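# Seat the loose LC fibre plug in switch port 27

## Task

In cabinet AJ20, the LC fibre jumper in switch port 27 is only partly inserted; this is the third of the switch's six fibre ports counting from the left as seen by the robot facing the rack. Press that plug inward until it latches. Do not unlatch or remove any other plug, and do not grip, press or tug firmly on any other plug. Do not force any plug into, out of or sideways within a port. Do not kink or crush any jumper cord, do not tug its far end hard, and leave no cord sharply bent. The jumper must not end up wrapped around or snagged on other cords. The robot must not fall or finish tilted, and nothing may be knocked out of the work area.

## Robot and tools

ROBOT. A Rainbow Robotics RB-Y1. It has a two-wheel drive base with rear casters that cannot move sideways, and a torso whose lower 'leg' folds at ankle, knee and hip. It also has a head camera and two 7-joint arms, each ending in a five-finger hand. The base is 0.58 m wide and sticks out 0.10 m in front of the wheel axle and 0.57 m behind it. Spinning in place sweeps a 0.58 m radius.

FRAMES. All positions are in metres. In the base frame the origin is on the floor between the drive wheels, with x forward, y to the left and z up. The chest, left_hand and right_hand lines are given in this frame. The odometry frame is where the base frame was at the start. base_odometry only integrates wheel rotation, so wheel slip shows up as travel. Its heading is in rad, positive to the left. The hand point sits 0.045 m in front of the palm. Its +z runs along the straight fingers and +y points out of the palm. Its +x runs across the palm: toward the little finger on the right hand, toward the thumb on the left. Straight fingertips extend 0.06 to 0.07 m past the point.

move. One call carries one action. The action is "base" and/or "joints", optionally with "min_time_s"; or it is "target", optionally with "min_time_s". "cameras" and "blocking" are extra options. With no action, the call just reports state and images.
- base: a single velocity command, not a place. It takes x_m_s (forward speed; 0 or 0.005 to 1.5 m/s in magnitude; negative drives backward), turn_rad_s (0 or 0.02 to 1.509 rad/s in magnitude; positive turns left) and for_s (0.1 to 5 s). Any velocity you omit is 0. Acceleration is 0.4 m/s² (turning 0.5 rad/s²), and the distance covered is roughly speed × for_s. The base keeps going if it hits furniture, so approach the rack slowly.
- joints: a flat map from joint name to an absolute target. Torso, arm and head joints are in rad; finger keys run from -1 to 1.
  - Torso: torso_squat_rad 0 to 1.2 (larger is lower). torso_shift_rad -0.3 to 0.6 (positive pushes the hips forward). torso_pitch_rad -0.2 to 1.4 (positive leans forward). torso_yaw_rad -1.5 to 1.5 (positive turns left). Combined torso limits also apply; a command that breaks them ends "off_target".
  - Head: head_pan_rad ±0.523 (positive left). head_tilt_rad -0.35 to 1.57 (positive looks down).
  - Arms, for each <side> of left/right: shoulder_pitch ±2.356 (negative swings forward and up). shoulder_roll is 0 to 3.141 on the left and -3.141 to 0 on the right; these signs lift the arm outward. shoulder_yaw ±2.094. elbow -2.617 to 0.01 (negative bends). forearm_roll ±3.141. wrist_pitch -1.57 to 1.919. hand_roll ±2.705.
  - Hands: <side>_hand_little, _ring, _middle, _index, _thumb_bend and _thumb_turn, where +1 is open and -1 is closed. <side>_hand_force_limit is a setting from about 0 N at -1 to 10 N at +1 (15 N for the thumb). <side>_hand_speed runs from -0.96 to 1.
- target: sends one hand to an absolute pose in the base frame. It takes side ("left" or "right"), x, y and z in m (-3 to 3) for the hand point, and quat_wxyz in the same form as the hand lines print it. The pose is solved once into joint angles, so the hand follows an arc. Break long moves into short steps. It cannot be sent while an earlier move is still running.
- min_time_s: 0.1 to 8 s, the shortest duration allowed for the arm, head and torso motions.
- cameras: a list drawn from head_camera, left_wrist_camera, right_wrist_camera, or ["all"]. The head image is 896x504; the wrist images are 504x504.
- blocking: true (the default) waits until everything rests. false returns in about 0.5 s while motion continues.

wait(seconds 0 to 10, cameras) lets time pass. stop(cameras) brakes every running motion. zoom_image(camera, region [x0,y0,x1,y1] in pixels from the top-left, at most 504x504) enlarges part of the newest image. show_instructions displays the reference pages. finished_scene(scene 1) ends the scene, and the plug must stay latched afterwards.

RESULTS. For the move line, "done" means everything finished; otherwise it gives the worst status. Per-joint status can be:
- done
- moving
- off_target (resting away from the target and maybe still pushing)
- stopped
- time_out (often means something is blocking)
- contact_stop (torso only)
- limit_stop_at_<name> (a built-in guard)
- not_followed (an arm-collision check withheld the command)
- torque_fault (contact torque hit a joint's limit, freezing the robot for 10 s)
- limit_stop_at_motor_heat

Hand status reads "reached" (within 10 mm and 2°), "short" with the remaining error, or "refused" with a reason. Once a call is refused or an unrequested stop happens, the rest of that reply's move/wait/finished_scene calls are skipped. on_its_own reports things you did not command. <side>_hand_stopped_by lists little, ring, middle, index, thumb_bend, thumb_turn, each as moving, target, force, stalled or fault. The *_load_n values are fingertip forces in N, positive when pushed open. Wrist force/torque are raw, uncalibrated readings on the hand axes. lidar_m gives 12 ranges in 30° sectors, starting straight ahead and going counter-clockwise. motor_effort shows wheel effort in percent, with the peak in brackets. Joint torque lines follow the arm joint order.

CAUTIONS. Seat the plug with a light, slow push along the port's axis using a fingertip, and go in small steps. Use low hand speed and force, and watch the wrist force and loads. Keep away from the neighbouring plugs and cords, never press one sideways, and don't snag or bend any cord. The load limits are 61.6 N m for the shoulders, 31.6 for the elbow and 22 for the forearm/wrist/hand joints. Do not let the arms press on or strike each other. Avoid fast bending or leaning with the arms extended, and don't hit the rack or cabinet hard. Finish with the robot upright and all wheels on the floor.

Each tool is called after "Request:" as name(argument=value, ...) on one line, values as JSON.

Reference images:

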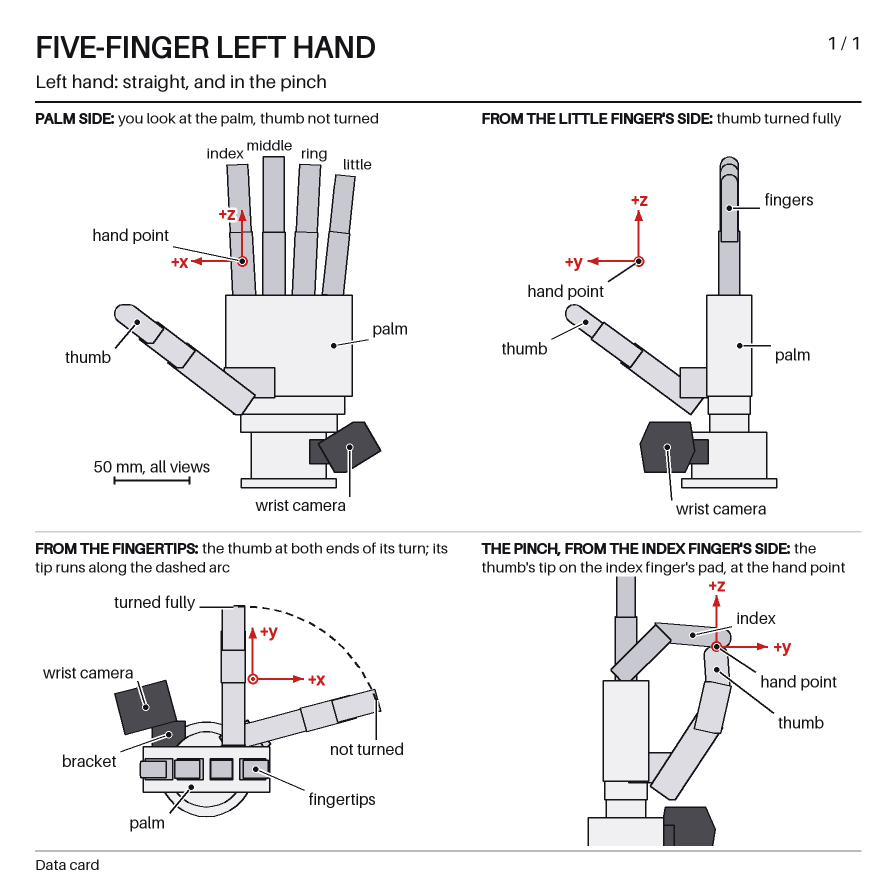

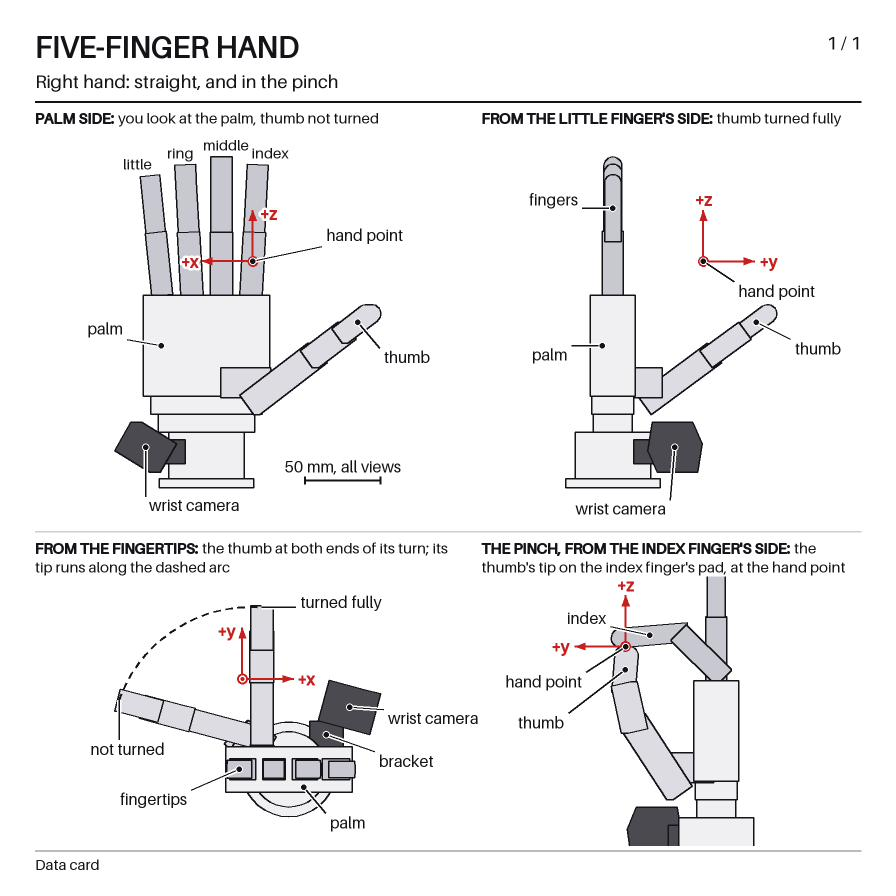

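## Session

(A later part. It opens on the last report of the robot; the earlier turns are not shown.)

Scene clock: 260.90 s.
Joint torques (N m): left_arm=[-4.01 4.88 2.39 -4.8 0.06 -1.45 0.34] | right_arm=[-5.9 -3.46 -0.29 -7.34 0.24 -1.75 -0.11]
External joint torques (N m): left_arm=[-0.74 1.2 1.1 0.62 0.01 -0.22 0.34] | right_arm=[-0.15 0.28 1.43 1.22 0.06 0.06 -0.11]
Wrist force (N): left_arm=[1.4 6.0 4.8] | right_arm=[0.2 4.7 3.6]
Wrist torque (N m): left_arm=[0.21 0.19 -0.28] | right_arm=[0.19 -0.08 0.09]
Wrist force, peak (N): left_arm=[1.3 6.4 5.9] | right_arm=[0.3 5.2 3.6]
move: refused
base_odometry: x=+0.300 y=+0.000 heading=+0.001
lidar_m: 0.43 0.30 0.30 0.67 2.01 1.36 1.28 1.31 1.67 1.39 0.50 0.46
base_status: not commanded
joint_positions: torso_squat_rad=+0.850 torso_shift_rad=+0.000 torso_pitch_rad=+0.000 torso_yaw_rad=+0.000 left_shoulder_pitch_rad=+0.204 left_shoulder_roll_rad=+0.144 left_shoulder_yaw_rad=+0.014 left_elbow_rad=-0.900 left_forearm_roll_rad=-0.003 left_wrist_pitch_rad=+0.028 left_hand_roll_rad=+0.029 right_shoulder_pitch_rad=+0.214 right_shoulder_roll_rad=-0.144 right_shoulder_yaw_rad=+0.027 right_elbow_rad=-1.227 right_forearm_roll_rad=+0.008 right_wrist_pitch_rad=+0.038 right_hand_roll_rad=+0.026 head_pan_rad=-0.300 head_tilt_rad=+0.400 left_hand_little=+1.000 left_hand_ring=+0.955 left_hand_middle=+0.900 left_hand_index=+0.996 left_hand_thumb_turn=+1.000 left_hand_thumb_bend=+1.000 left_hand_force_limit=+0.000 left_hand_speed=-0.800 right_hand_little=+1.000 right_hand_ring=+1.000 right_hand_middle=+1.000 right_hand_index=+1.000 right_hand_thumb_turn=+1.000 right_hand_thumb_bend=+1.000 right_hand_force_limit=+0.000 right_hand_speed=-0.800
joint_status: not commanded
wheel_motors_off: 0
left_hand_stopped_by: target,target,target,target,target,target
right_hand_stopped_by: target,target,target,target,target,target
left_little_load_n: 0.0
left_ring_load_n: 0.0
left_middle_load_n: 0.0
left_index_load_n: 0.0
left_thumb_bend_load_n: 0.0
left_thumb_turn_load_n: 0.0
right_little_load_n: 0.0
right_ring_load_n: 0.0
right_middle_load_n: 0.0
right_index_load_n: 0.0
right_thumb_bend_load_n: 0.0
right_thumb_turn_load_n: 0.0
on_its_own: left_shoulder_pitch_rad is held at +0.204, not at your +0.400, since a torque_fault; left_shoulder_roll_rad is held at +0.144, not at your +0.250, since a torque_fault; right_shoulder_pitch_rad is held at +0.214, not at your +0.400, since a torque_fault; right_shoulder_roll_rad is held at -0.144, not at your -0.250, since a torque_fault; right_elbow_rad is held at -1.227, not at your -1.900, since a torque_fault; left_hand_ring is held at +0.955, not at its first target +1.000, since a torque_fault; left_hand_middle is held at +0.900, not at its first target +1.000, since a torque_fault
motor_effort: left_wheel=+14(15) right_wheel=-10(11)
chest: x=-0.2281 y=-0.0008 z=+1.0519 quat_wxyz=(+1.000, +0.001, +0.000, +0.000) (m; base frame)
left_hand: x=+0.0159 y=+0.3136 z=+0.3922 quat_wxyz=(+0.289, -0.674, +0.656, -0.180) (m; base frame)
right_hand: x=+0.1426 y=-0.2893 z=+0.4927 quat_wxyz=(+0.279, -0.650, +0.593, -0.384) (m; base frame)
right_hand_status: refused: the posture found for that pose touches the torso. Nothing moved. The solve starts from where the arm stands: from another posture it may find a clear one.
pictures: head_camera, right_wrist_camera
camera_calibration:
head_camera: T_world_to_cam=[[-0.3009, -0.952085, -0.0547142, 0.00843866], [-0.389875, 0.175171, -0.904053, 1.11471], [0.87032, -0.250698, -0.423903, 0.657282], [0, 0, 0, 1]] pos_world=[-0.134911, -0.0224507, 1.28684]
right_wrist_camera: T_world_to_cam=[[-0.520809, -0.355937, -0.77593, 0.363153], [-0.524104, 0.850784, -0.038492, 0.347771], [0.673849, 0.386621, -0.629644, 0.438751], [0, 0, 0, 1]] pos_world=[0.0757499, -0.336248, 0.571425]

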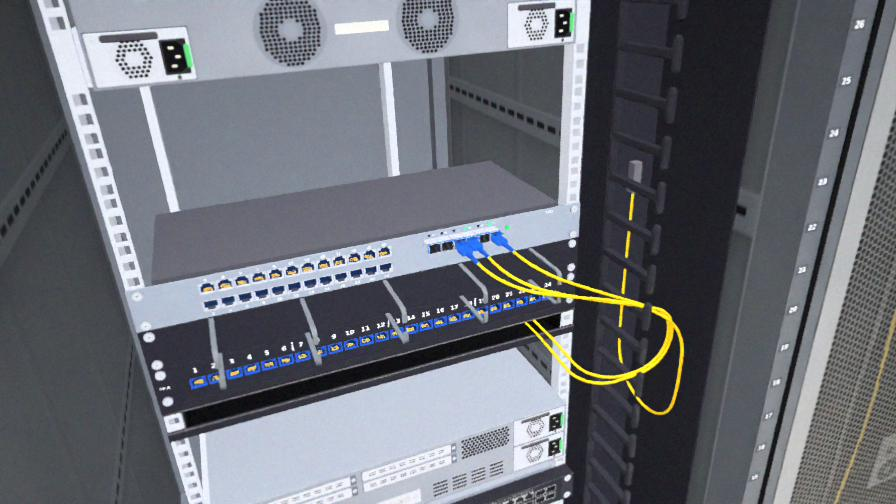

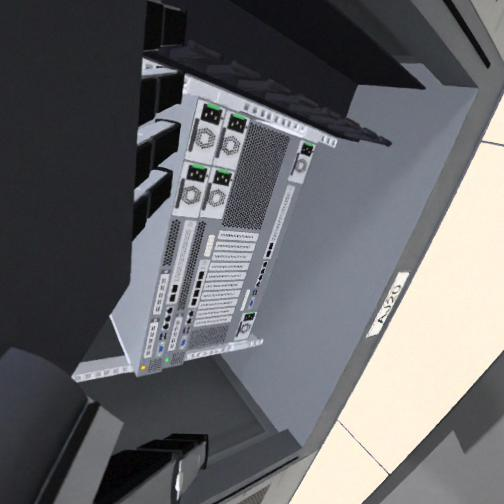

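Request:
move(joints={"right_shoulder_pitch_rad": 0.35, "right_shoulder_roll_rad": -0.2, "right_elbow_rad": -1.4, "right_forearm_roll_rad": 2.7, "right_hand_roll_rad": 0.3}, min_time_s=4, cameras=["right_wrist_camera"])

Request:
move(joints={"right_shoulder_pitch_rad": 0.1, "right_elbow_rad": -2.0, "right_wrist_pitch_rad": -0.5}, min_time_s=4, cameras=["head_camera", "right_wrist_camera"])

Scene clock: 280.40 s.
Joint torques (N m): left_arm=[-3.79 5.63 2.12 -4.8 0.01 -1.53 0.35] | right_arm=[-1.91 -5.13 -1.68 -8.35 0.12 1.77 0.14]
External joint torques (N m): left_arm=[-0.52 1.95 0.83 0.62 -0.04 -0.29 0.35] | right_arm=[1.7 -0.7 0.77 0.49 0.29 -0.13 0.14]
Wrist force (N): left_arm=[1.6 6.4 4.8] | right_arm=[1.0 -5.1 3.0]
Wrist torque (N m): left_arm=[0.29 0.13 -0.28] | right_arm=[-0.43 -0.04 -0.19]
Wrist force, peak (N): left_arm=[1.6 6.5 5.7] | right_arm=[0.3 5.1 3.8]
move: done
base_odometry: x=+0.300 y=+0.000 heading=+0.001
lidar_m: 0.43 0.31 0.30 0.68 2.01 1.36 1.28 1.31 1.68 1.40 0.50 0.46
base_status: not commanded
joint_positions: torso_squat_rad=+0.850 torso_shift_rad=+0.000 torso_pitch_rad=+0.000 torso_yaw_rad=+0.000 left_shoulder_pitch_rad=+0.204 left_shoulder_roll_rad=+0.144 left_shoulder_yaw_rad=+0.014 left_elbow_rad=-0.900 left_forearm_roll_rad=-0.003 left_wrist_pitch_rad=+0.028 left_hand_roll_rad=+0.029 right_shoulder_pitch_rad=+0.350 right_shoulder_roll_rad=-0.200 right_shoulder_yaw_rad=+0.027 right_elbow_rad=-1.400 right_forearm_roll_rad=+2.700 right_wrist_pitch_rad=+0.038 right_hand_roll_rad=+0.300 head_pan_rad=-0.300 head_tilt_rad=+0.400 left_hand_little=+1.000 left_hand_ring=+0.955 left_hand_middle=+0.900 left_hand_index=+0.996 left_hand_thumb_turn=+1.000 left_hand_thumb_bend=+1.000 left_hand_force_limit=+0.000 left_hand_speed=-0.800 right_hand_little=+1.000 right_hand_ring=+1.000 right_hand_middle=+1.000 right_hand_index=+1.000 right_hand_thumb_turn=+1.000 right_hand_thumb_bend=+1.000 right_hand_force_limit=+0.000 right_hand_speed=-0.800
joint_status: all done
wheel_motors_off: 0
left_hand_stopped_by: target,target,target,target,target,target
right_hand_stopped_by: target,target,target,target,target,target
left_little_load_n: 0.0
left_ring_load_n: 0.0
left_middle_load_n: 0.0
left_index_load_n: 0.0
left_thumb_bend_load_n: 0.0
left_thumb_turn_load_n: -0.5
right_little_load_n: 0.0
right_ring_load_n: 0.0
right_middle_load_n: 0.0
right_index_load_n: 0.0
right_thumb_bend_load_n: 0.0
right_thumb_turn_load_n: 0.0
on_its_own: left_shoulder_pitch_rad is held at +0.204, not at your +0.400, since a torque_fault; left_shoulder_roll_rad is held at +0.144, not at your +0.250, since a torque_fault; left_hand_ring is held at +0.955, not at its first target +1.000, since a torque_fault; left_hand_middle is held at +0.900, not at its first target +1.000, since a torque_fault
motor_effort: left_wheel=+15(15) right_wheel=-10(11)
chest: x=-0.2281 y=-0.0008 z=+1.0519 quat_wxyz=(+1.000, +0.001, +0.000, +0.000) (m; base frame)
left_hand: x=+0.0159 y=+0.3137 z=+0.3922 quat_wxyz=(+0.289, -0.674, +0.656, -0.180) (m; base frame)
right_hand: x=+0.1839 y=-0.3730 z=+0.6497 quat_wxyz=(-0.413, -0.618, -0.584, -0.326) (m; base frame)
pictures: right_wrist_camera
camera_calibration:
right_wrist_camera: T_world_to_cam=[[0.488687, 0.236129, 0.839898, -0.53792], [-0.433332, -0.76985, 0.468566, -0.503997], [0.757237, -0.592937, -0.273894, -0.0697876], [0, 0, 0, 1]] pos_world=[0.0973227, -0.302364, 0.66884]

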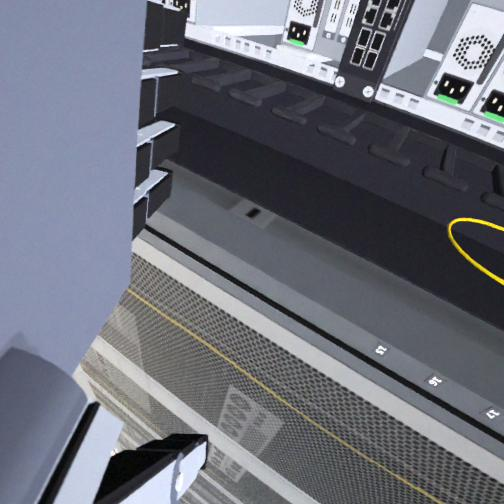

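Scene clock: 284.70 s.
Joint torques (N m): left_arm=[-4.05 5.02 2.23 -4.79 -0.01 -1.41 0.32] | right_arm=[-11.3 -3.91 -0.81 -9.57 -0.14 1.78 0.28]
External joint torques (N m): left_arm=[-0.78 1.34 0.94 0.63 -0.06 -0.17 0.32] | right_arm=[-1.39 -1.23 1.57 1.1 0.3 -0.32 0.28]
Wrist force (N): left_arm=[1.3 6.3 5.1] | right_arm=[0.8 -5.8 1.6]
Wrist torque (N m): left_arm=[0.24 0.19 -0.28] | right_arm=[-0.45 -0.01 -0.22]
Wrist force, peak (N): left_arm=[2.0 6.8 5.8] | right_arm=[0.7 -5.7 2.7]
move: done
base_odometry: x=+0.300 y=+0.000 heading=+0.001
lidar_m: 0.43 0.31 0.30 0.67 2.01 1.36 1.28 1.31 1.68 1.40 0.50 0.47
base_status: not commanded
joint_positions: torso_squat_rad=+0.850 torso_shift_rad=+0.000 torso_pitch_rad=+0.000 torso_yaw_rad=+0.000 left_shoulder_pitch_rad=+0.204 left_shoulder_roll_rad=+0.144 left_shoulder_yaw_rad=+0.014 left_elbow_rad=-0.900 left_forearm_roll_rad=-0.003 left_wrist_pitch_rad=+0.028 left_hand_roll_rad=+0.029 right_shoulder_pitch_rad=+0.100 right_shoulder_roll_rad=-0.200 right_shoulder_yaw_rad=+0.027 right_elbow_rad=-2.000 right_forearm_roll_rad=+2.700 right_wrist_pitch_rad=-0.500 right_hand_roll_rad=+0.300 head_pan_rad=-0.300 head_tilt_rad=+0.400 left_hand_little=+1.000 left_hand_ring=+0.955 left_hand_middle=+0.900 left_hand_index=+0.996 left_hand_thumb_turn=+1.000 left_hand_thumb_bend=+1.000 left_hand_force_limit=+0.000 left_hand_speed=-0.800 right_hand_little=+1.000 right_hand_ring=+1.000 right_hand_middle=+1.000 right_hand_index=+1.000 right_hand_thumb_turn=+1.000 right_hand_thumb_bend=+1.000 right_hand_force_limit=+0.000 right_hand_speed=-0.800
joint_status: all done
wheel_motors_off: 0
left_hand_stopped_by: target,target,target,target,target,target
right_hand_stopped_by: target,target,target,target,target,target
left_little_load_n: 0.0
left_ring_load_n: 0.0
left_middle_load_n: 0.0
left_index_load_n: 0.0
left_thumb_bend_load_n: 0.0
left_thumb_turn_load_n: 0.0
right_little_load_n: 0.0
right_ring_load_n: 0.0
right_middle_load_n: 0.0
right_index_load_n: 0.0
right_thumb_bend_load_n: 0.0
right_thumb_turn_load_n: 0.0
on_its_own: left_shoulder_pitch_rad is held at +0.204, not at your +0.400, since a torque_fault; left_shoulder_roll_rad is held at +0.144, not at your +0.250, since a torque_fault; left_hand_ring is held at +0.955, not at its first target +1.000, since a torque_fault; left_hand_middle is held at +0.900, not at its first target +1.000, since a torque_fault
motor_effort: left_wheel=+14(15) right_wheel=-10(11)
chest: x=-0.2281 y=-0.0008 z=+1.0519 quat_wxyz=(+1.000, +0.001, +0.000, +0.000) (m; base frame)
left_hand: x=+0.0159 y=+0.3137 z=+0.3922 quat_wxyz=(+0.289, -0.674, +0.656, -0.180) (m; base frame)
right_hand: x=+0.3107 y=-0.2337 z=+0.9272 quat_wxyz=(-0.429, -0.463, -0.606, -0.483) (m; base frame)
pictures: head_camera, right_wrist_camera
camera_calibration:
head_camera: T_world_to_cam=[[-0.3009, -0.952085, -0.0547142, 0.00843866], [-0.389875, 0.175171, -0.904053, 1.11471], [0.87032, -0.250698, -0.423903, 0.657282], [0, 0, 0, 1]] pos_world=[-0.134911, -0.0224507, 1.28684]
right_wrist_camera: T_world_to_cam=[[0.125659, 0.320695, 0.93881, -0.825034], [-0.276981, -0.89734, 0.343603, -0.434351], [0.952623, -0.30321, -0.0239326, -0.231968], [0, 0, 0, 1]] pos_world=[0.204344, -0.195511, 0.918243]

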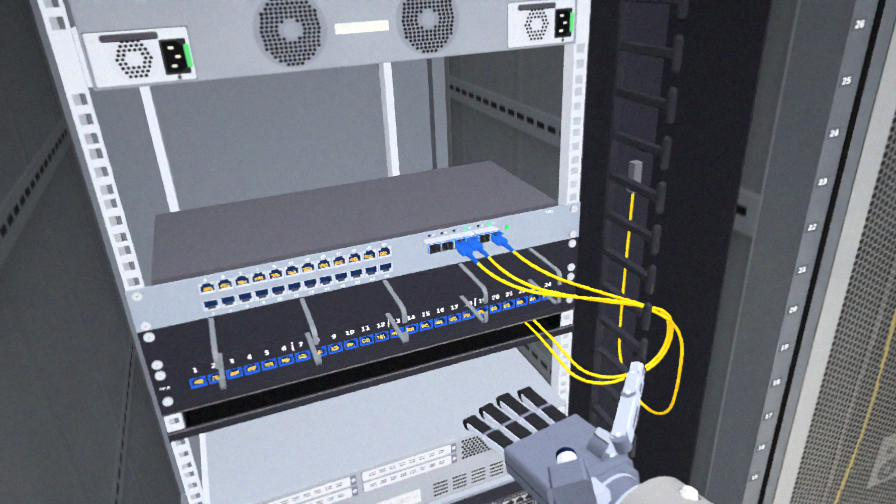

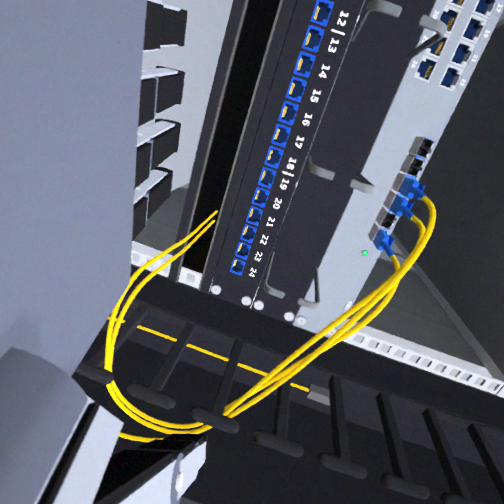

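Request:
zoom_image(camera="right_wrist_camera", region=[350, 120, 450, 290])

Scaled by 2.965 from the camera's 504x504 image, which has a finer 720x720 frame.

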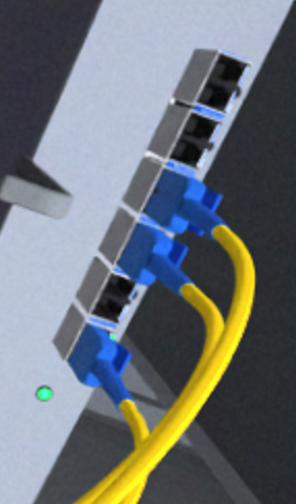

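Request:
zoom_image(camera="head_camera", region=[450, 340, 660, 480])

Request:
zoom_image(camera="right_wrist_camera", region=[130, 0, 250, 260])

Scaled by 2.400 from the camera's 896x504 image, which has a finer 1280x720 frame.

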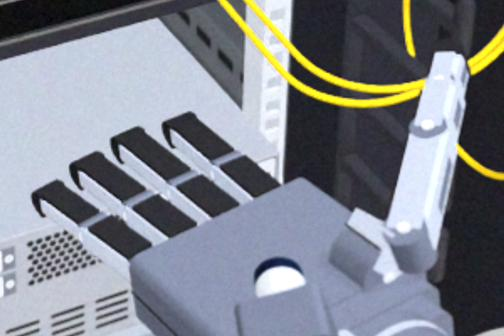

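Scaled by 1.938 from the camera's 504x504 image, which has a finer 720x720 frame.

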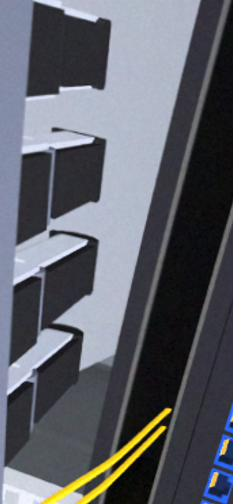

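Request:
move(target={"side": "right", "x": 0.17, "y": -0.22, "z": 0.93, "quat_wxyz": [0.4195, 0.5239, 0.5948, 0.4444]}, min_time_s=3, cameras=["right_wrist_camera"])

Request:
move(target={"side": "right", "x": 0.17, "y": -0.18, "z": 1.12, "quat_wxyz": [0.4056, 0.5794, 0.5794, 0.4056]}, min_time_s=4, cameras=["head_camera", "right_wrist_camera"])

Scene clock: 350.77 s.
Joint torques (N m): left_arm=[-3.76 5.08 2.29 -4.89 0.08 -1.38 0.28] | right_arm=[1.07 1.9 2.63 -9.87 0.01 1.64 -0.54]
External joint torques (N m): left_arm=[-0.48 1.4 1.01 0.53 0.03 -0.14 0.28] | right_arm=[1.61 1.07 2.05 1.01 0.51 -0.4 -0.54]
Wrist force (N): left_arm=[1.3 6.1 5.1] | right_arm=[0.6 -5.4 2.0]
Wrist torque (N m): left_arm=[0.21 0.20 -0.30] | right_arm=[-0.42 0.04 -0.36]
Wrist force, peak (N): left_arm=[1.5 6.8 5.5] | right_arm=[1.1 -5.8 2.4]
move: done
base_odometry: x=+0.300 y=+0.000 heading=+0.001
lidar_m: 0.43 0.30 0.29 0.67 2.00 1.37 1.28 1.30 1.68 1.40 0.51 0.47
base_status: not commanded
joint_positions: torso_squat_rad=+0.850 torso_shift_rad=+0.000 torso_pitch_rad=+0.000 torso_yaw_rad=+0.000 left_shoulder_pitch_rad=+0.204 left_shoulder_roll_rad=+0.144 left_shoulder_yaw_rad=+0.014 left_elbow_rad=-0.900 left_forearm_roll_rad=-0.003 left_wrist_pitch_rad=+0.028 left_hand_roll_rad=+0.029 right_shoulder_pitch_rad=+0.677 right_shoulder_roll_rad=-0.013 right_shoulder_yaw_rad=+0.206 right_elbow_rad=-2.524 right_forearm_roll_rad=+2.927 right_wrist_pitch_rad=-0.594 right_hand_roll_rad=+0.289 head_pan_rad=-0.300 head_tilt_rad=+0.400 left_hand_little=+1.000 left_hand_ring=+0.955 left_hand_middle=+0.900 left_hand_index=+0.996 left_hand_thumb_turn=+1.000 left_hand_thumb_bend=+1.000 left_hand_force_limit=+0.000 left_hand_speed=-0.800 right_hand_little=+1.000 right_hand_ring=+1.000 right_hand_middle=+1.000 right_hand_index=+1.000 right_hand_thumb_turn=+1.000 right_hand_thumb_bend=+1.000 right_hand_force_limit=+0.000 right_hand_speed=-0.800
joint_status: all done
wheel_motors_off: 0
left_hand_stopped_by: target,target,target,target,target,target
right_hand_stopped_by: target,target,target,target,target,target
left_little_load_n: 0.0
left_ring_load_n: 0.0
left_middle_load_n: 0.0
left_index_load_n: 0.0
left_thumb_bend_load_n: 0.0
left_thumb_turn_load_n: 0.0
right_little_load_n: 0.0
right_ring_load_n: 0.0
right_middle_load_n: 0.0
right_index_load_n: 0.0
right_thumb_bend_load_n: 0.0
right_thumb_turn_load_n: 0.0
on_its_own: left_shoulder_pitch_rad is held at +0.204, not at your +0.400, since a torque_fault; left_shoulder_roll_rad is held at +0.144, not at your +0.250, since a torque_fault; left_hand_ring is held at +0.955, not at its first target +1.000, since a torque_fault; left_hand_middle is held at +0.900, not at its first target +1.000, since a torque_fault
motor_effort: left_wheel=+15(16) right_wheel=-10(11)
chest: x=-0.2281 y=-0.0008 z=+1.0519 quat_wxyz=(+1.000, +0.001, +0.000, +0.000) (m; base frame)
left_hand: x=+0.0159 y=+0.3137 z=+0.3922 quat_wxyz=(+0.289, -0.674, +0.656, -0.180) (m; base frame)
right_hand: x=+0.1708 y=-0.2202 z=+0.9304 quat_wxyz=(-0.419, -0.524, -0.594, -0.444) (m; base frame)
right_hand_status: reached (checked arc, planned for 3.0 s): 1 mm and 0.0 deg off.
pictures: right_wrist_camera
camera_calibration:
right_wrist_camera: T_world_to_cam=[[0.248292, 0.275986, 0.928538, -0.835995], [-0.338617, -0.873354, 0.350131, -0.452266], [0.907573, -0.401353, -0.123393, -0.0158835], [0, 0, 0, 1]] pos_world=[0.0688412, -0.17064, 0.932646]

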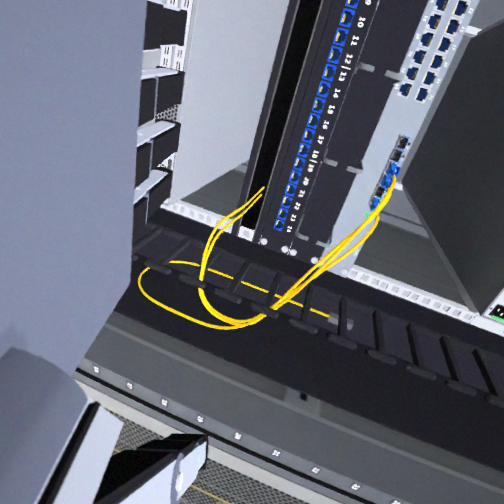

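Scene clock: 355.10 s.
Joint torques (N m): left_arm=[-4.2 4.97 2.24 -4.99 0.03 -1.45 0.3] | right_arm=[-5.41 3.34 2.58 -9.05 0.38 2.09 -0.27]
External joint torques (N m): left_arm=[-0.93 1.29 0.95 0.44 -0.02 -0.21 0.3] | right_arm=[-1.92 1.06 1.7 0.88 0.63 -0.04 -0.27]
Wrist force (N): left_arm=[1.7 6.3 5.5] | right_arm=[0.9 -6.0 -0.3]
Wrist torque (N m): left_arm=[0.20 0.14 -0.25] | right_arm=[-0.39 0.05 -0.37]
Wrist force, peak (N): left_arm=[1.2 6.6 5.6] | right_arm=[0.8 -5.7 2.1]
move: short
base_odometry: x=+0.300 y=+0.000 heading=+0.001
lidar_m: 0.43 0.31 0.29 0.67 2.01 1.36 1.28 1.31 1.68 1.40 0.50 0.47
base_status: not commanded
joint_positions: torso_squat_rad=+0.850 torso_shift_rad=+0.000 torso_pitch_rad=+0.000 torso_yaw_rad=+0.000 left_shoulder_pitch_rad=+0.204 left_shoulder_roll_rad=+0.144 left_shoulder_yaw_rad=+0.014 left_elbow_rad=-0.900 left_forearm_roll_rad=-0.003 left_wrist_pitch_rad=+0.028 left_hand_roll_rad=+0.029 right_shoulder_pitch_rad=+0.429 right_shoulder_roll_rad=+0.000 right_shoulder_yaw_rad=+0.319 right_elbow_rad=-2.617 right_forearm_roll_rad=+3.141 right_wrist_pitch_rad=-0.426 right_hand_roll_rad=+0.159 head_pan_rad=-0.300 head_tilt_rad=+0.400 left_hand_little=+1.000 left_hand_ring=+0.955 left_hand_middle=+0.900 left_hand_index=+0.996 left_hand_thumb_turn=+1.000 left_hand_thumb_bend=+1.000 left_hand_force_limit=+0.000 left_hand_speed=-0.800 right_hand_little=+1.000 right_hand_ring=+1.000 right_hand_middle=+1.000 right_hand_index=+1.000 right_hand_thumb_turn=+1.000 right_hand_thumb_bend=+1.000 right_hand_force_limit=+0.000 right_hand_speed=-0.800
joint_status: all done
wheel_motors_off: 0
left_hand_stopped_by: target,target,target,target,target,target
right_hand_stopped_by: target,target,target,target,target,target
left_little_load_n: 0.0
left_ring_load_n: 0.0
left_middle_load_n: 0.0
left_index_load_n: 0.0
left_thumb_bend_load_n: 0.0
left_thumb_turn_load_n: 0.0
right_little_load_n: 0.0
right_ring_load_n: 0.0
right_middle_load_n: 0.0
right_index_load_n: 0.0
right_thumb_bend_load_n: 0.0
right_thumb_turn_load_n: 0.0
on_its_own: left_shoulder_pitch_rad is held at +0.204, not at your +0.400, since a torque_fault; left_shoulder_roll_rad is held at +0.144, not at your +0.250, since a torque_fault; left_hand_ring is held at +0.955, not at its first target +1.000, since a torque_fault; left_hand_middle is held at +0.900, not at its first target +1.000, since a torque_fault
motor_effort: left_wheel=+14(15) right_wheel=-9(11)
chest: x=-0.2281 y=-0.0008 z=+1.0519 quat_wxyz=(+1.000, +0.001, +0.000, +0.000) (m; base frame)
left_hand: x=+0.0159 y=+0.3137 z=+0.3922 quat_wxyz=(+0.289, -0.674, +0.656, -0.180) (m; base frame)
right_hand: x=+0.1705 y=-0.1802 z=+1.1194 quat_wxyz=(-0.534, -0.396, -0.480, -0.572) (m; base frame)
right_hand_status: short (checked arc, as near as the solve gets, planned for 4.0 s): 1 mm and 34.1 deg off. The place is met; only the turn is off.
pictures: head_camera, right_wrist_camera
camera_calibration:
head_camera: T_world_to_cam=[[-0.3009, -0.952085, -0.0547142, 0.00843866], [-0.389875, 0.175171, -0.904053, 1.11471], [0.87032, -0.250698, -0.423903, 0.657282], [0, 0, 0, 1]] pos_world=[-0.134911, -0.0224507, 1.28684]
right_wrist_camera: T_world_to_cam=[[-0.224683, 0.249875, 0.941849, -0.961428], [-0.42591, -0.894529, 0.135718, -0.232567], [0.876424, -0.370649, 0.30741, -0.447585], [0, 0, 0, 1]] pos_world=[0.0772046, -0.133698, 1.07468]

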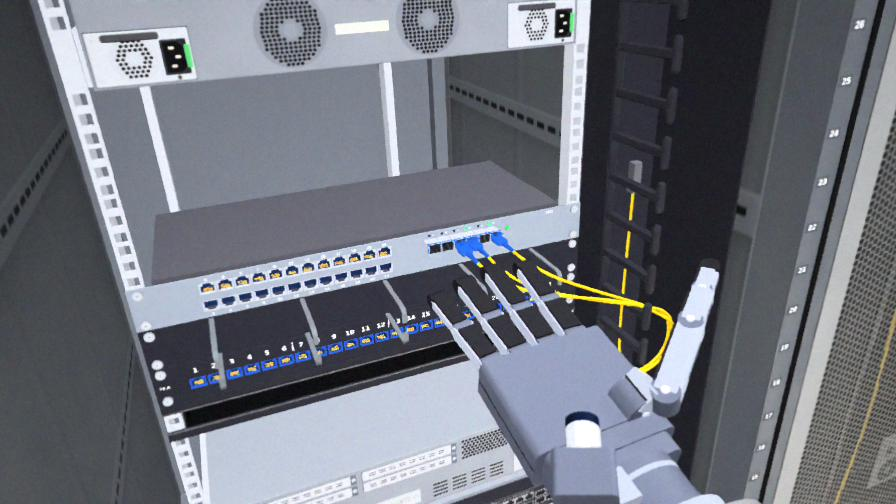

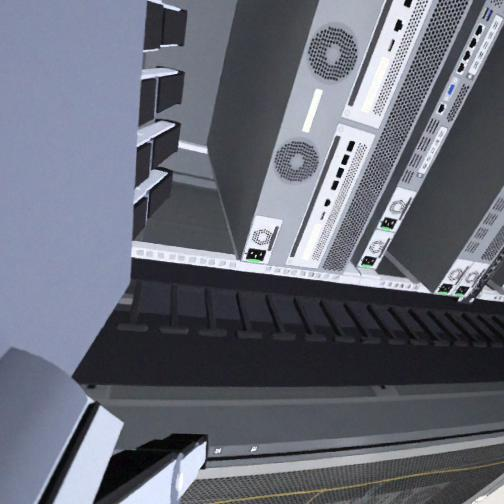

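Request:
move(target={"side": "right", "x": 0.26, "y": -0.18, "z": 1.14, "quat_wxyz": [0.4056, 0.5794, 0.5794, 0.4056]}, min_time_s=4, cameras=["head_camera", "right_wrist_camera"])

Scene clock: 361.67 s.
Joint torques (N m): left_arm=[-3.79 5.42 2.35 -4.66 -0.13 -1.42 0.4] | right_arm=[-4.79 3.11 2.61 -9.05 0.12 2.11 -0.34]
External joint torques (N m): left_arm=[-0.52 1.74 1.07 0.76 -0.18 -0.18 0.4] | right_arm=[-1.3 0.83 1.73 0.88 0.38 -0.02 -0.34]
Wrist force (N): left_arm=[1.6 5.9 5.4] | right_arm=[0.7 -5.8 -0.4]
Wrist torque (N m): left_arm=[0.18 0.15 -0.25] | right_arm=[-0.35 0.08 -0.37]
Wrist force, peak (N): left_arm=[1.9 6.7 5.3] | right_arm=[0.9 -6.0 -0.5]
move: refused
base_odometry: x=+0.300 y=+0.000 heading=+0.001
lidar_m: 0.43 0.31 0.30 0.67 2.01 1.36 1.28 1.31 1.69 1.40 0.50 0.46
base_status: not commanded
joint_positions: torso_squat_rad=+0.850 torso_shift_rad=+0.000 torso_pitch_rad=+0.000 torso_yaw_rad=+0.000 left_shoulder_pitch_rad=+0.204 left_shoulder_roll_rad=+0.144 left_shoulder_yaw_rad=+0.014 left_elbow_rad=-0.900 left_forearm_roll_rad=-0.003 left_wrist_pitch_rad=+0.028 left_hand_roll_rad=+0.029 right_shoulder_pitch_rad=+0.429 right_shoulder_roll_rad=+0.000 right_shoulder_yaw_rad=+0.319 right_elbow_rad=-2.617 right_forearm_roll_rad=+3.141 right_wrist_pitch_rad=-0.426 right_hand_roll_rad=+0.159 head_pan_rad=-0.300 head_tilt_rad=+0.400 left_hand_little=+1.000 left_hand_ring=+0.955 left_hand_middle=+0.900 left_hand_index=+0.996 left_hand_thumb_turn=+1.000 left_hand_thumb_bend=+1.000 left_hand_force_limit=+0.000 left_hand_speed=-0.800 right_hand_little=+1.000 right_hand_ring=+1.000 right_hand_middle=+1.000 right_hand_index=+1.000 right_hand_thumb_turn=+1.000 right_hand_thumb_bend=+1.000 right_hand_force_limit=+0.000 right_hand_speed=-0.800
joint_status: not commanded
wheel_motors_off: 0
left_hand_stopped_by: target,target,target,target,target,target
right_hand_stopped_by: target,target,target,target,target,target
left_little_load_n: 0.0
left_ring_load_n: 0.0
left_middle_load_n: 0.0
left_index_load_n: 0.0
left_thumb_bend_load_n: 0.0
left_thumb_turn_load_n: 0.0
right_little_load_n: 0.0
right_ring_load_n: 0.0
right_middle_load_n: 0.0
right_index_load_n: 0.0
right_thumb_bend_load_n: 0.0
right_thumb_turn_load_n: 0.0
on_its_own: left_shoulder_pitch_rad is held at +0.204, not at your +0.400, since a torque_fault; left_shoulder_roll_rad is held at +0.144, not at your +0.250, since a torque_fault; left_hand_ring is held at +0.955, not at its first target +1.000, since a torque_fault; left_hand_middle is held at +0.900, not at its first target +1.000, since a torque_fault
motor_effort: left_wheel=+15(15) right_wheel=-10(10)
chest: x=-0.2281 y=-0.0008 z=+1.0519 quat_wxyz=(+1.000, +0.001, +0.000, +0.000) (m; base frame)
left_hand: x=+0.0159 y=+0.3137 z=+0.3922 quat_wxyz=(+0.289, -0.674, +0.656, -0.180) (m; base frame)
right_hand: x=+0.1705 y=-0.1802 z=+1.1194 quat_wxyz=(-0.534, -0.396, -0.480, -0.572) (m; base frame)
right_hand_status: refused: the way to the posture found for that pose passes 10 mm from the torso (limit 20 mm); the posture itself is clear. Nothing moved. The way starts where the arm stands: move the arm first, then send the pose again.
pictures: head_camera, right_wrist_camera
camera_calibration:
head_camera: T_world_to_cam=[[-0.3009, -0.952085, -0.0547142, 0.00843866], [-0.389875, 0.175171, -0.904053, 1.11471], [0.87032, -0.250698, -0.423903, 0.657282], [0, 0, 0, 1]] pos_world=[-0.134911, -0.0224507, 1.28684]
right_wrist_camera: T_world_to_cam=[[-0.224683, 0.249875, 0.941849, -0.961428], [-0.42591, -0.894529, 0.135718, -0.232567], [0.876424, -0.370649, 0.30741, -0.447585], [0, 0, 0, 1]] pos_world=[0.0772046, -0.133698, 1.07468]

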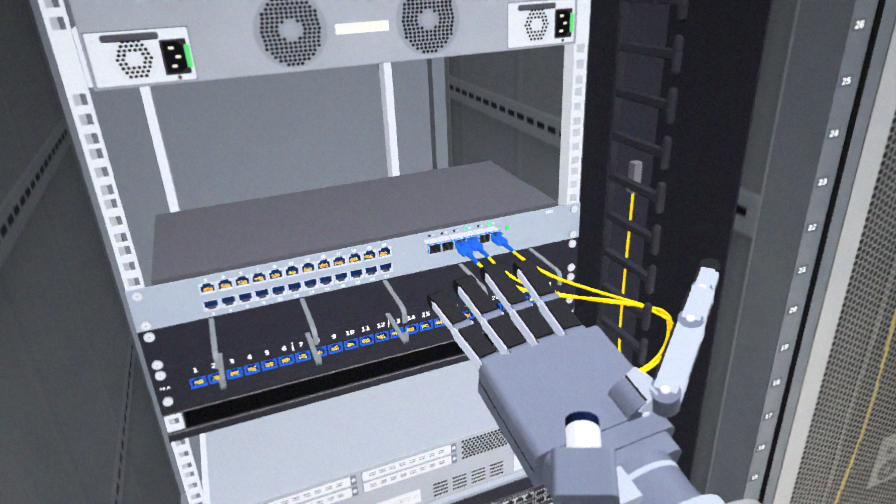

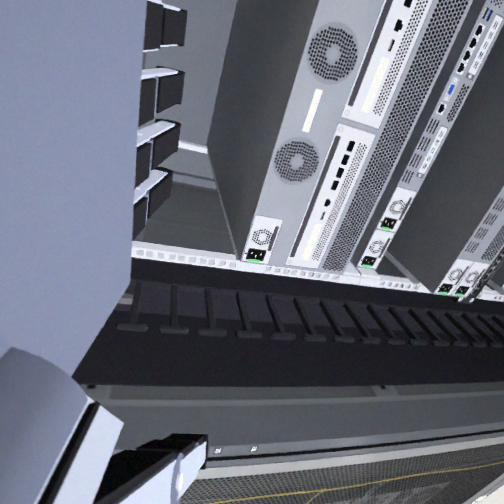

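Request:
move(joints={"torso_squat_rad": 0.5, "head_tilt_rad": 0.55}, cameras=[])

Request:
move(joints={"right_shoulder_pitch_rad": 0.15, "right_shoulder_roll_rad": -0.2, "right_shoulder_yaw_rad": 0.25, "right_elbow_rad": -2.2, "right_forearm_roll_rad": 3.0, "right_wrist_pitch_rad": -0.85, "right_hand_roll_rad": 0.2}, min_time_s=4, cameras=["head_camera"])

Scene clock: 389.47 s.
Joint torques (N m): left_arm=[-3.77 4.87 2.17 -4.78 0.07 -1.45 0.37] | right_arm=[-4.41 3.63 3.81 -8.7 0.07 2.09 -0.29]
External joint torques (N m): left_arm=[-0.5 1.2 0.88 0.64 0.03 -0.21 0.37] | right_arm=[-0.93 1.36 2.93 1.22 0.32 -0.03 -0.3]
Wrist force (N): left_arm=[1.6 6.0 4.9] | right_arm=[0.9 -6.1 -0.1]
Wrist torque (N m): left_arm=[0.25 0.12 -0.26] | right_arm=[-0.41 0.03 -0.37]
Wrist force, peak (N): left_arm=[1.6 6.8 5.5] | right_arm=[0.7 -6.3 -0.1]
move: done
base_odometry: x=+0.300 y=+0.000 heading=+0.001
lidar_m: 0.43 0.31 0.29 0.66 2.01 1.36 1.28 1.31 1.67 1.40 0.50 0.46
base_status: not commanded
joint_positions: torso_squat_rad=+0.500 torso_shift_rad=+0.000 torso_pitch_rad=+0.000 torso_yaw_rad=+0.000 left_shoulder_pitch_rad=+0.204 left_shoulder_roll_rad=+0.144 left_shoulder_yaw_rad=+0.014 left_elbow_rad=-0.900 left_forearm_roll_rad=-0.003 left_wrist_pitch_rad=+0.028 left_hand_roll_rad=+0.029 right_shoulder_pitch_rad=+0.429 right_shoulder_roll_rad=+0.000 right_shoulder_yaw_rad=+0.319 right_elbow_rad=-2.617 right_forearm_roll_rad=+3.141 right_wrist_pitch_rad=-0.426 right_hand_roll_rad=+0.159 head_pan_rad=-0.300 head_tilt_rad=+0.550 left_hand_little=+1.000 left_hand_ring=+0.955 left_hand_middle=+0.900 left_hand_index=+0.996 left_hand_thumb_turn=+1.000 left_hand_thumb_bend=+1.000 left_hand_force_limit=+0.000 left_hand_speed=-0.800 right_hand_little=+1.000 right_hand_ring=+1.000 right_hand_middle=+1.000 right_hand_index=+1.000 right_hand_thumb_turn=+1.000 right_hand_thumb_bend=+1.000 right_hand_force_limit=+0.000 right_hand_speed=-0.800
joint_status: all done
wheel_motors_off: 0
left_hand_stopped_by: target,target,target,target,target,target
right_hand_stopped_by: target,target,target,target,target,target
left_little_load_n: -0.5
left_ring_load_n: 0.0
left_middle_load_n: 0.0
left_index_load_n: 0.0
left_thumb_bend_load_n: 0.0
left_thumb_turn_load_n: 0.0
right_little_load_n: 0.0
right_ring_load_n: 0.0
right_middle_load_n: 0.0
right_index_load_n: 0.0
right_thumb_bend_load_n: 0.0
right_thumb_turn_load_n: 0.0
on_its_own: left_shoulder_pitch_rad is held at +0.204, not at your +0.400, since a torque_fault; left_shoulder_roll_rad is held at +0.144, not at your +0.250, since a torque_fault; left_hand_ring is held at +0.955, not at its first target +1.000, since a torque_fault; left_hand_middle is held at +0.900, not at its first target +1.000, since a torque_fault
motor_effort: left_wheel=+15(15) right_wheel=-10(11)
chest: x=-0.2279 y=-0.0010 z=+1.2042 quat_wxyz=(+1.000, +0.001, +0.000, +0.000) (m; base frame)
left_hand: x=+0.0159 y=+0.3135 z=+0.5444 quat_wxyz=(+0.289, -0.674, +0.656, -0.180) (m; base frame)
right_hand: x=+0.1707 y=-0.1803 z=+1.2716 quat_wxyz=(-0.534, -0.397, -0.480, -0.572) (m; base frame)
pictures: none
No camera images: "cameras" was empty.

Scene clock: 393.77 s.
Joint torques (N m): left_arm=[-3.74 5.1 2.26 -4.74 0.1 -1.45 0.39] | right_arm=[-10.5 -1.18 -1.69 -8.69 -0.35 1.48 0.13]
External joint torques (N m): left_arm=[-0.48 1.42 0.97 0.68 0.05 -0.21 0.39] | right_arm=[-2.24 -1.02 0.12 1.73 -0.21 -0.51 0.13]
Wrist force (N): left_arm=[1.3 6.0 4.9] | right_arm=[1.7 -5.5 3.4]
Wrist torque (N m): left_arm=[0.20 0.18 -0.29] | right_arm=[-0.55 -0.13 -0.13]
Wrist force, peak (N): left_arm=[1.4 7.2 5.4] | right_arm=[1.9 -5.6 3.2]
move: done
base_odometry: x=+0.300 y=+0.000 heading=+0.001
lidar_m: 0.43 0.31 0.29 0.66 2.01 1.36 1.28 1.31 1.69 1.39 0.50 0.47
base_status: not commanded
joint_positions: torso_squat_rad=+0.500 torso_shift_rad=+0.000 torso_pitch_rad=+0.000 torso_yaw_rad=+0.000 left_shoulder_pitch_rad=+0.204 left_shoulder_roll_rad=+0.144 left_shoulder_yaw_rad=+0.014 left_elbow_rad=-0.900 left_forearm_roll_rad=-0.003 left_wrist_pitch_rad=+0.028 left_hand_roll_rad=+0.029 right_shoulder_pitch_rad=+0.150 right_shoulder_roll_rad=-0.200 right_shoulder_yaw_rad=+0.250 right_elbow_rad=-2.200 right_forearm_roll_rad=+3.000 right_wrist_pitch_rad=-0.850 right_hand_roll_rad=+0.200 head_pan_rad=-0.300 head_tilt_rad=+0.550 left_hand_little=+1.000 left_hand_ring=+0.955 left_hand_middle=+0.900 left_hand_index=+0.996 left_hand_thumb_turn=+1.000 left_hand_thumb_bend=+1.000 left_hand_force_limit=+0.000 left_hand_speed=-0.800 right_hand_little=+1.000 right_hand_ring=+1.000 right_hand_middle=+1.000 right_hand_index=+1.000 right_hand_thumb_turn=+1.000 right_hand_thumb_bend=+1.000 right_hand_force_limit=+0.000 right_hand_speed=-0.800
joint_status: all done
wheel_motors_off: 0
left_hand_stopped_by: target,target,target,target,target,target
right_hand_stopped_by: target,target,target,target,target,target
left_little_load_n: 0.0
left_ring_load_n: 0.0
left_middle_load_n: 0.0
left_index_load_n: 0.0
left_thumb_bend_load_n: 0.0
left_thumb_turn_load_n: 0.0
right_little_load_n: 0.0
right_ring_load_n: 0.0
right_middle_load_n: 0.0
right_index_load_n: 0.0
right_thumb_bend_load_n: 0.0
right_thumb_turn_load_n: 0.0
on_its_own: left_shoulder_pitch_rad is held at +0.204, not at your +0.400, since a torque_fault; left_shoulder_roll_rad is held at +0.144, not at your +0.250, since a torque_fault; left_hand_ring is held at +0.955, not at its first target +1.000, since a torque_fault; left_hand_middle is held at +0.900, not at its first target +1.000, since a torque_fault
motor_effort: left_wheel=+14(15) right_wheel=-11(11)
chest: x=-0.2279 y=-0.0010 z=+1.2042 quat_wxyz=(+1.000, +0.001, +0.000, +0.000) (m; base frame)
left_hand: x=+0.0159 y=+0.3135 z=+0.5444 quat_wxyz=(+0.289, -0.674, +0.656, -0.180) (m; base frame)
right_hand: x=+0.2702 y=-0.1401 z=+1.0390 quat_wxyz=(-0.378, -0.425, -0.722, -0.394) (m; base frame)
pictures: head_camera
camera_calibration:
head_camera: T_world_to_cam=[[-0.30845, -0.949764, -0.0529809, 0.0127747], [-0.51485, 0.21352, -0.830264, 1.12327], [0.799868, -0.228818, -0.554846, 0.890975], [0, 0, 0, 1]] pos_world=[-0.130407, -0.0238364, 1.42764]

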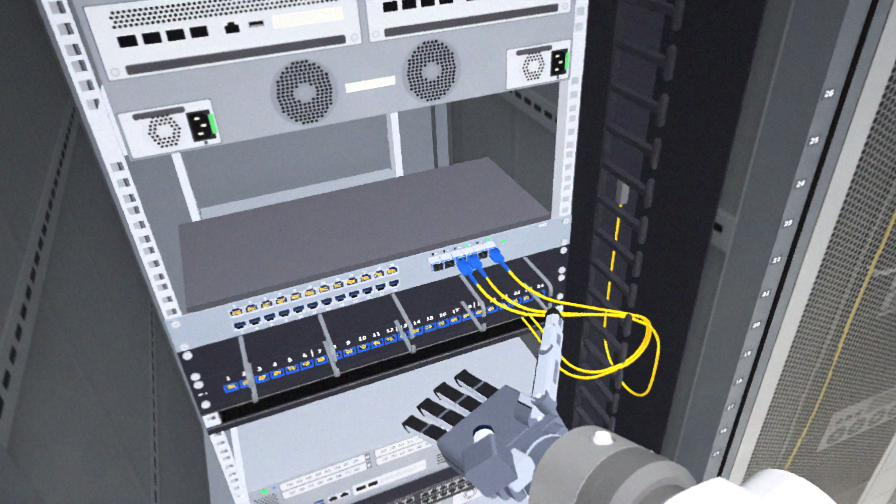

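Request:
move(target={"side": "right", "x": 0.25, "y": -0.18, "z": 1.15, "quat_wxyz": [0.4056, 0.5794, 0.5794, 0.4056]}, min_time_s=4, cameras=["head_camera", "right_wrist_camera"])

Scene clock: 402.03 s.
Joint torques (N m): left_arm=[-3.78 5.13 2.46 -4.87 0.12 -1.35 0.36] | right_arm=[-10.78 2.57 0.16 -7.85 0.49 1.7 -0.41]
External joint torques (N m): left_arm=[-0.52 1.45 1.17 0.55 0.08 -0.11 0.36] | right_arm=[-2.34 0.92 0.06 0.71 0.64 -0.34 -0.41]
Wrist force (N): left_arm=[1.8 6.5 5.3] | right_arm=[0.4 -5.5 2.7]
Wrist torque (N m): left_arm=[0.27 0.12 -0.26] | right_arm=[-0.47 -0.05 -0.38]
Wrist force, peak (N): left_arm=[1.6 6.4 5.7] | right_arm=[1.3 -5.8 3.3]
move: short
base_odometry: x=+0.300 y=+0.000 heading=+0.001
lidar_m: 0.43 0.31 0.30 0.67 2.01 1.37 1.28 1.31 1.68 1.40 0.49 0.46
base_status: not commanded
joint_positions: torso_squat_rad=+0.500 torso_shift_rad=+0.000 torso_pitch_rad=+0.000 torso_yaw_rad=+0.000 left_shoulder_pitch_rad=+0.204 left_shoulder_roll_rad=+0.144 left_shoulder_yaw_rad=+0.014 left_elbow_rad=-0.900 left_forearm_roll_rad=-0.003 left_wrist_pitch_rad=+0.028 left_hand_roll_rad=+0.029 right_shoulder_pitch_rad=+0.059 right_shoulder_roll_rad=+0.000 right_shoulder_yaw_rad=+0.170 right_elbow_rad=-2.531 right_forearm_roll_rad=+3.141 right_wrist_pitch_rad=-1.255 right_hand_roll_rad=-0.023 head_pan_rad=-0.300 head_tilt_rad=+0.550 left_hand_little=+1.000 left_hand_ring=+0.955 left_hand_middle=+0.900 left_hand_index=+0.996 left_hand_thumb_turn=+1.000 left_hand_thumb_bend=+1.000 left_hand_force_limit=+0.000 left_hand_speed=-0.800 right_hand_little=+1.000 right_hand_ring=+1.000 right_hand_middle=+1.000 right_hand_index=+1.000 right_hand_thumb_turn=+1.000 right_hand_thumb_bend=+1.000 right_hand_force_limit=+0.000 right_hand_speed=-0.800
joint_status: all done
wheel_motors_off: 0
left_hand_stopped_by: target,target,target,target,target,target
right_hand_stopped_by: target,target,target,target,target,target
left_little_load_n: 0.0
left_ring_load_n: 0.0
left_middle_load_n: 0.0
left_index_load_n: 0.0
left_thumb_bend_load_n: 0.0
left_thumb_turn_load_n: 0.0
right_little_load_n: 0.0
right_ring_load_n: 0.0
right_middle_load_n: 0.0
right_index_load_n: 0.0
right_thumb_bend_load_n: 0.0
right_thumb_turn_load_n: 0.0
on_its_own: left_shoulder_pitch_rad is held at +0.204, not at your +0.400, since a torque_fault; left_shoulder_roll_rad is held at +0.144, not at your +0.250, since a torque_fault; left_hand_ring is held at +0.955, not at its first target +1.000, since a torque_fault; left_hand_middle is held at +0.900, not at its first target +1.000, since a torque_fault
motor_effort: left_wheel=+14(15) right_wheel=-10(11)
chest: x=-0.2279 y=-0.0010 z=+1.2042 quat_wxyz=(+1.000, +0.001, +0.000, +0.000) (m; base frame)
left_hand: x=+0.0159 y=+0.3135 z=+0.5444 quat_wxyz=(+0.289, -0.674, +0.656, -0.180) (m; base frame)
right_hand: x=+0.2500 y=-0.1803 z=+1.1499 quat_wxyz=(-0.366, -0.544, -0.613, -0.442) (m; base frame)
right_hand_status: short (checked arc, as near as the solve gets, planned for 4.0 s): 0 mm and 8.3 deg off. The place is met; only the turn is off.
pictures: head_camera, right_wrist_camera
camera_calibration:
head_camera: T_world_to_cam=[[-0.30845, -0.949764, -0.0529809, 0.0127747], [-0.51485, 0.21352, -0.830264, 1.12327], [0.799868, -0.228818, -0.554846, 0.890975], [0, 0, 0, 1]] pos_world=[-0.130407, -0.0238364, 1.42764]
right_wrist_camera: T_world_to_cam=[[0.328865, 0.238113, 0.913866, -1.08061], [-0.26863, -0.90413, 0.332245, -0.469952], [0.905365, -0.354755, -0.233373, 0.0907938], [0, 0, 0, 1]] pos_world=[0.146929, -0.135383, 1.16486]

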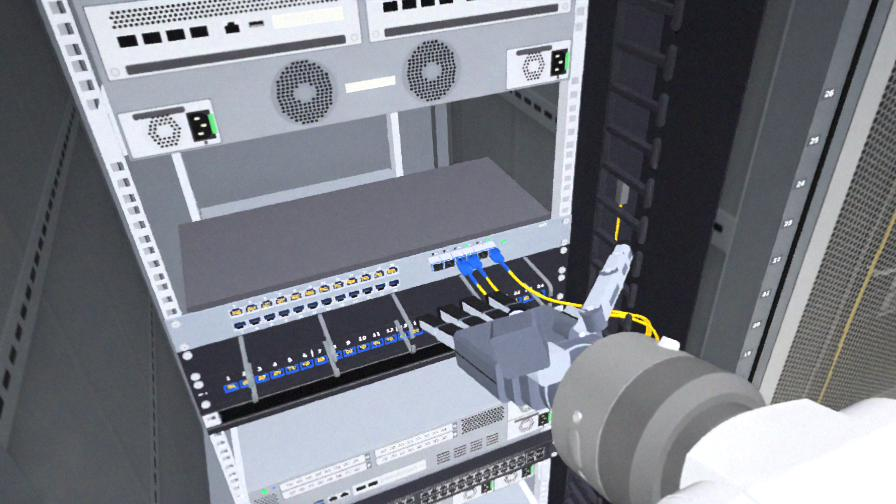

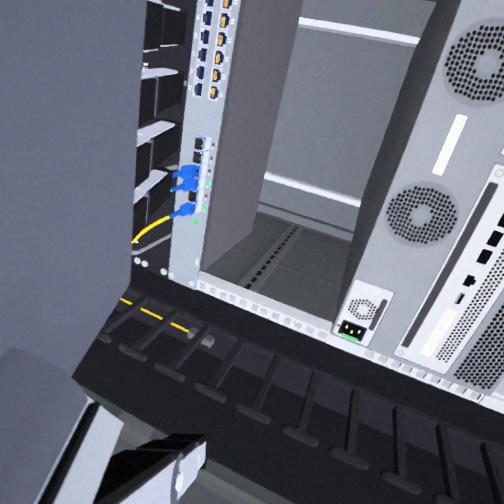

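Request:
zoom_image(camera="right_wrist_camera", region=[130, 120, 230, 240])

Request:
zoom_image(camera="head_camera", region=[410, 230, 570, 340])

Scaled by 4.200 from the camera's 504x504 image, which has a finer 720x720 frame.

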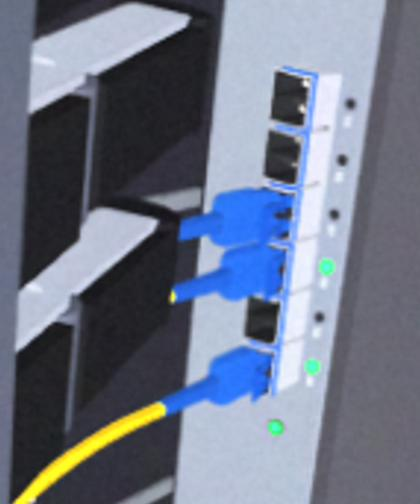

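Scaled by 3.150 from the camera's 896x504 image, which has a finer 1280x720 frame.

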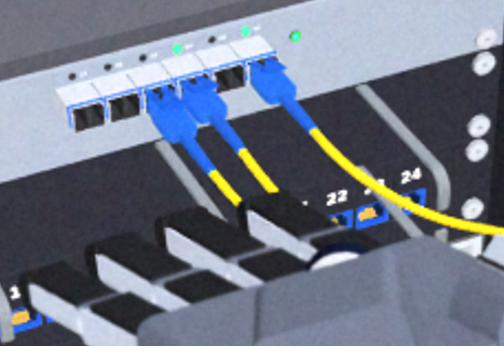

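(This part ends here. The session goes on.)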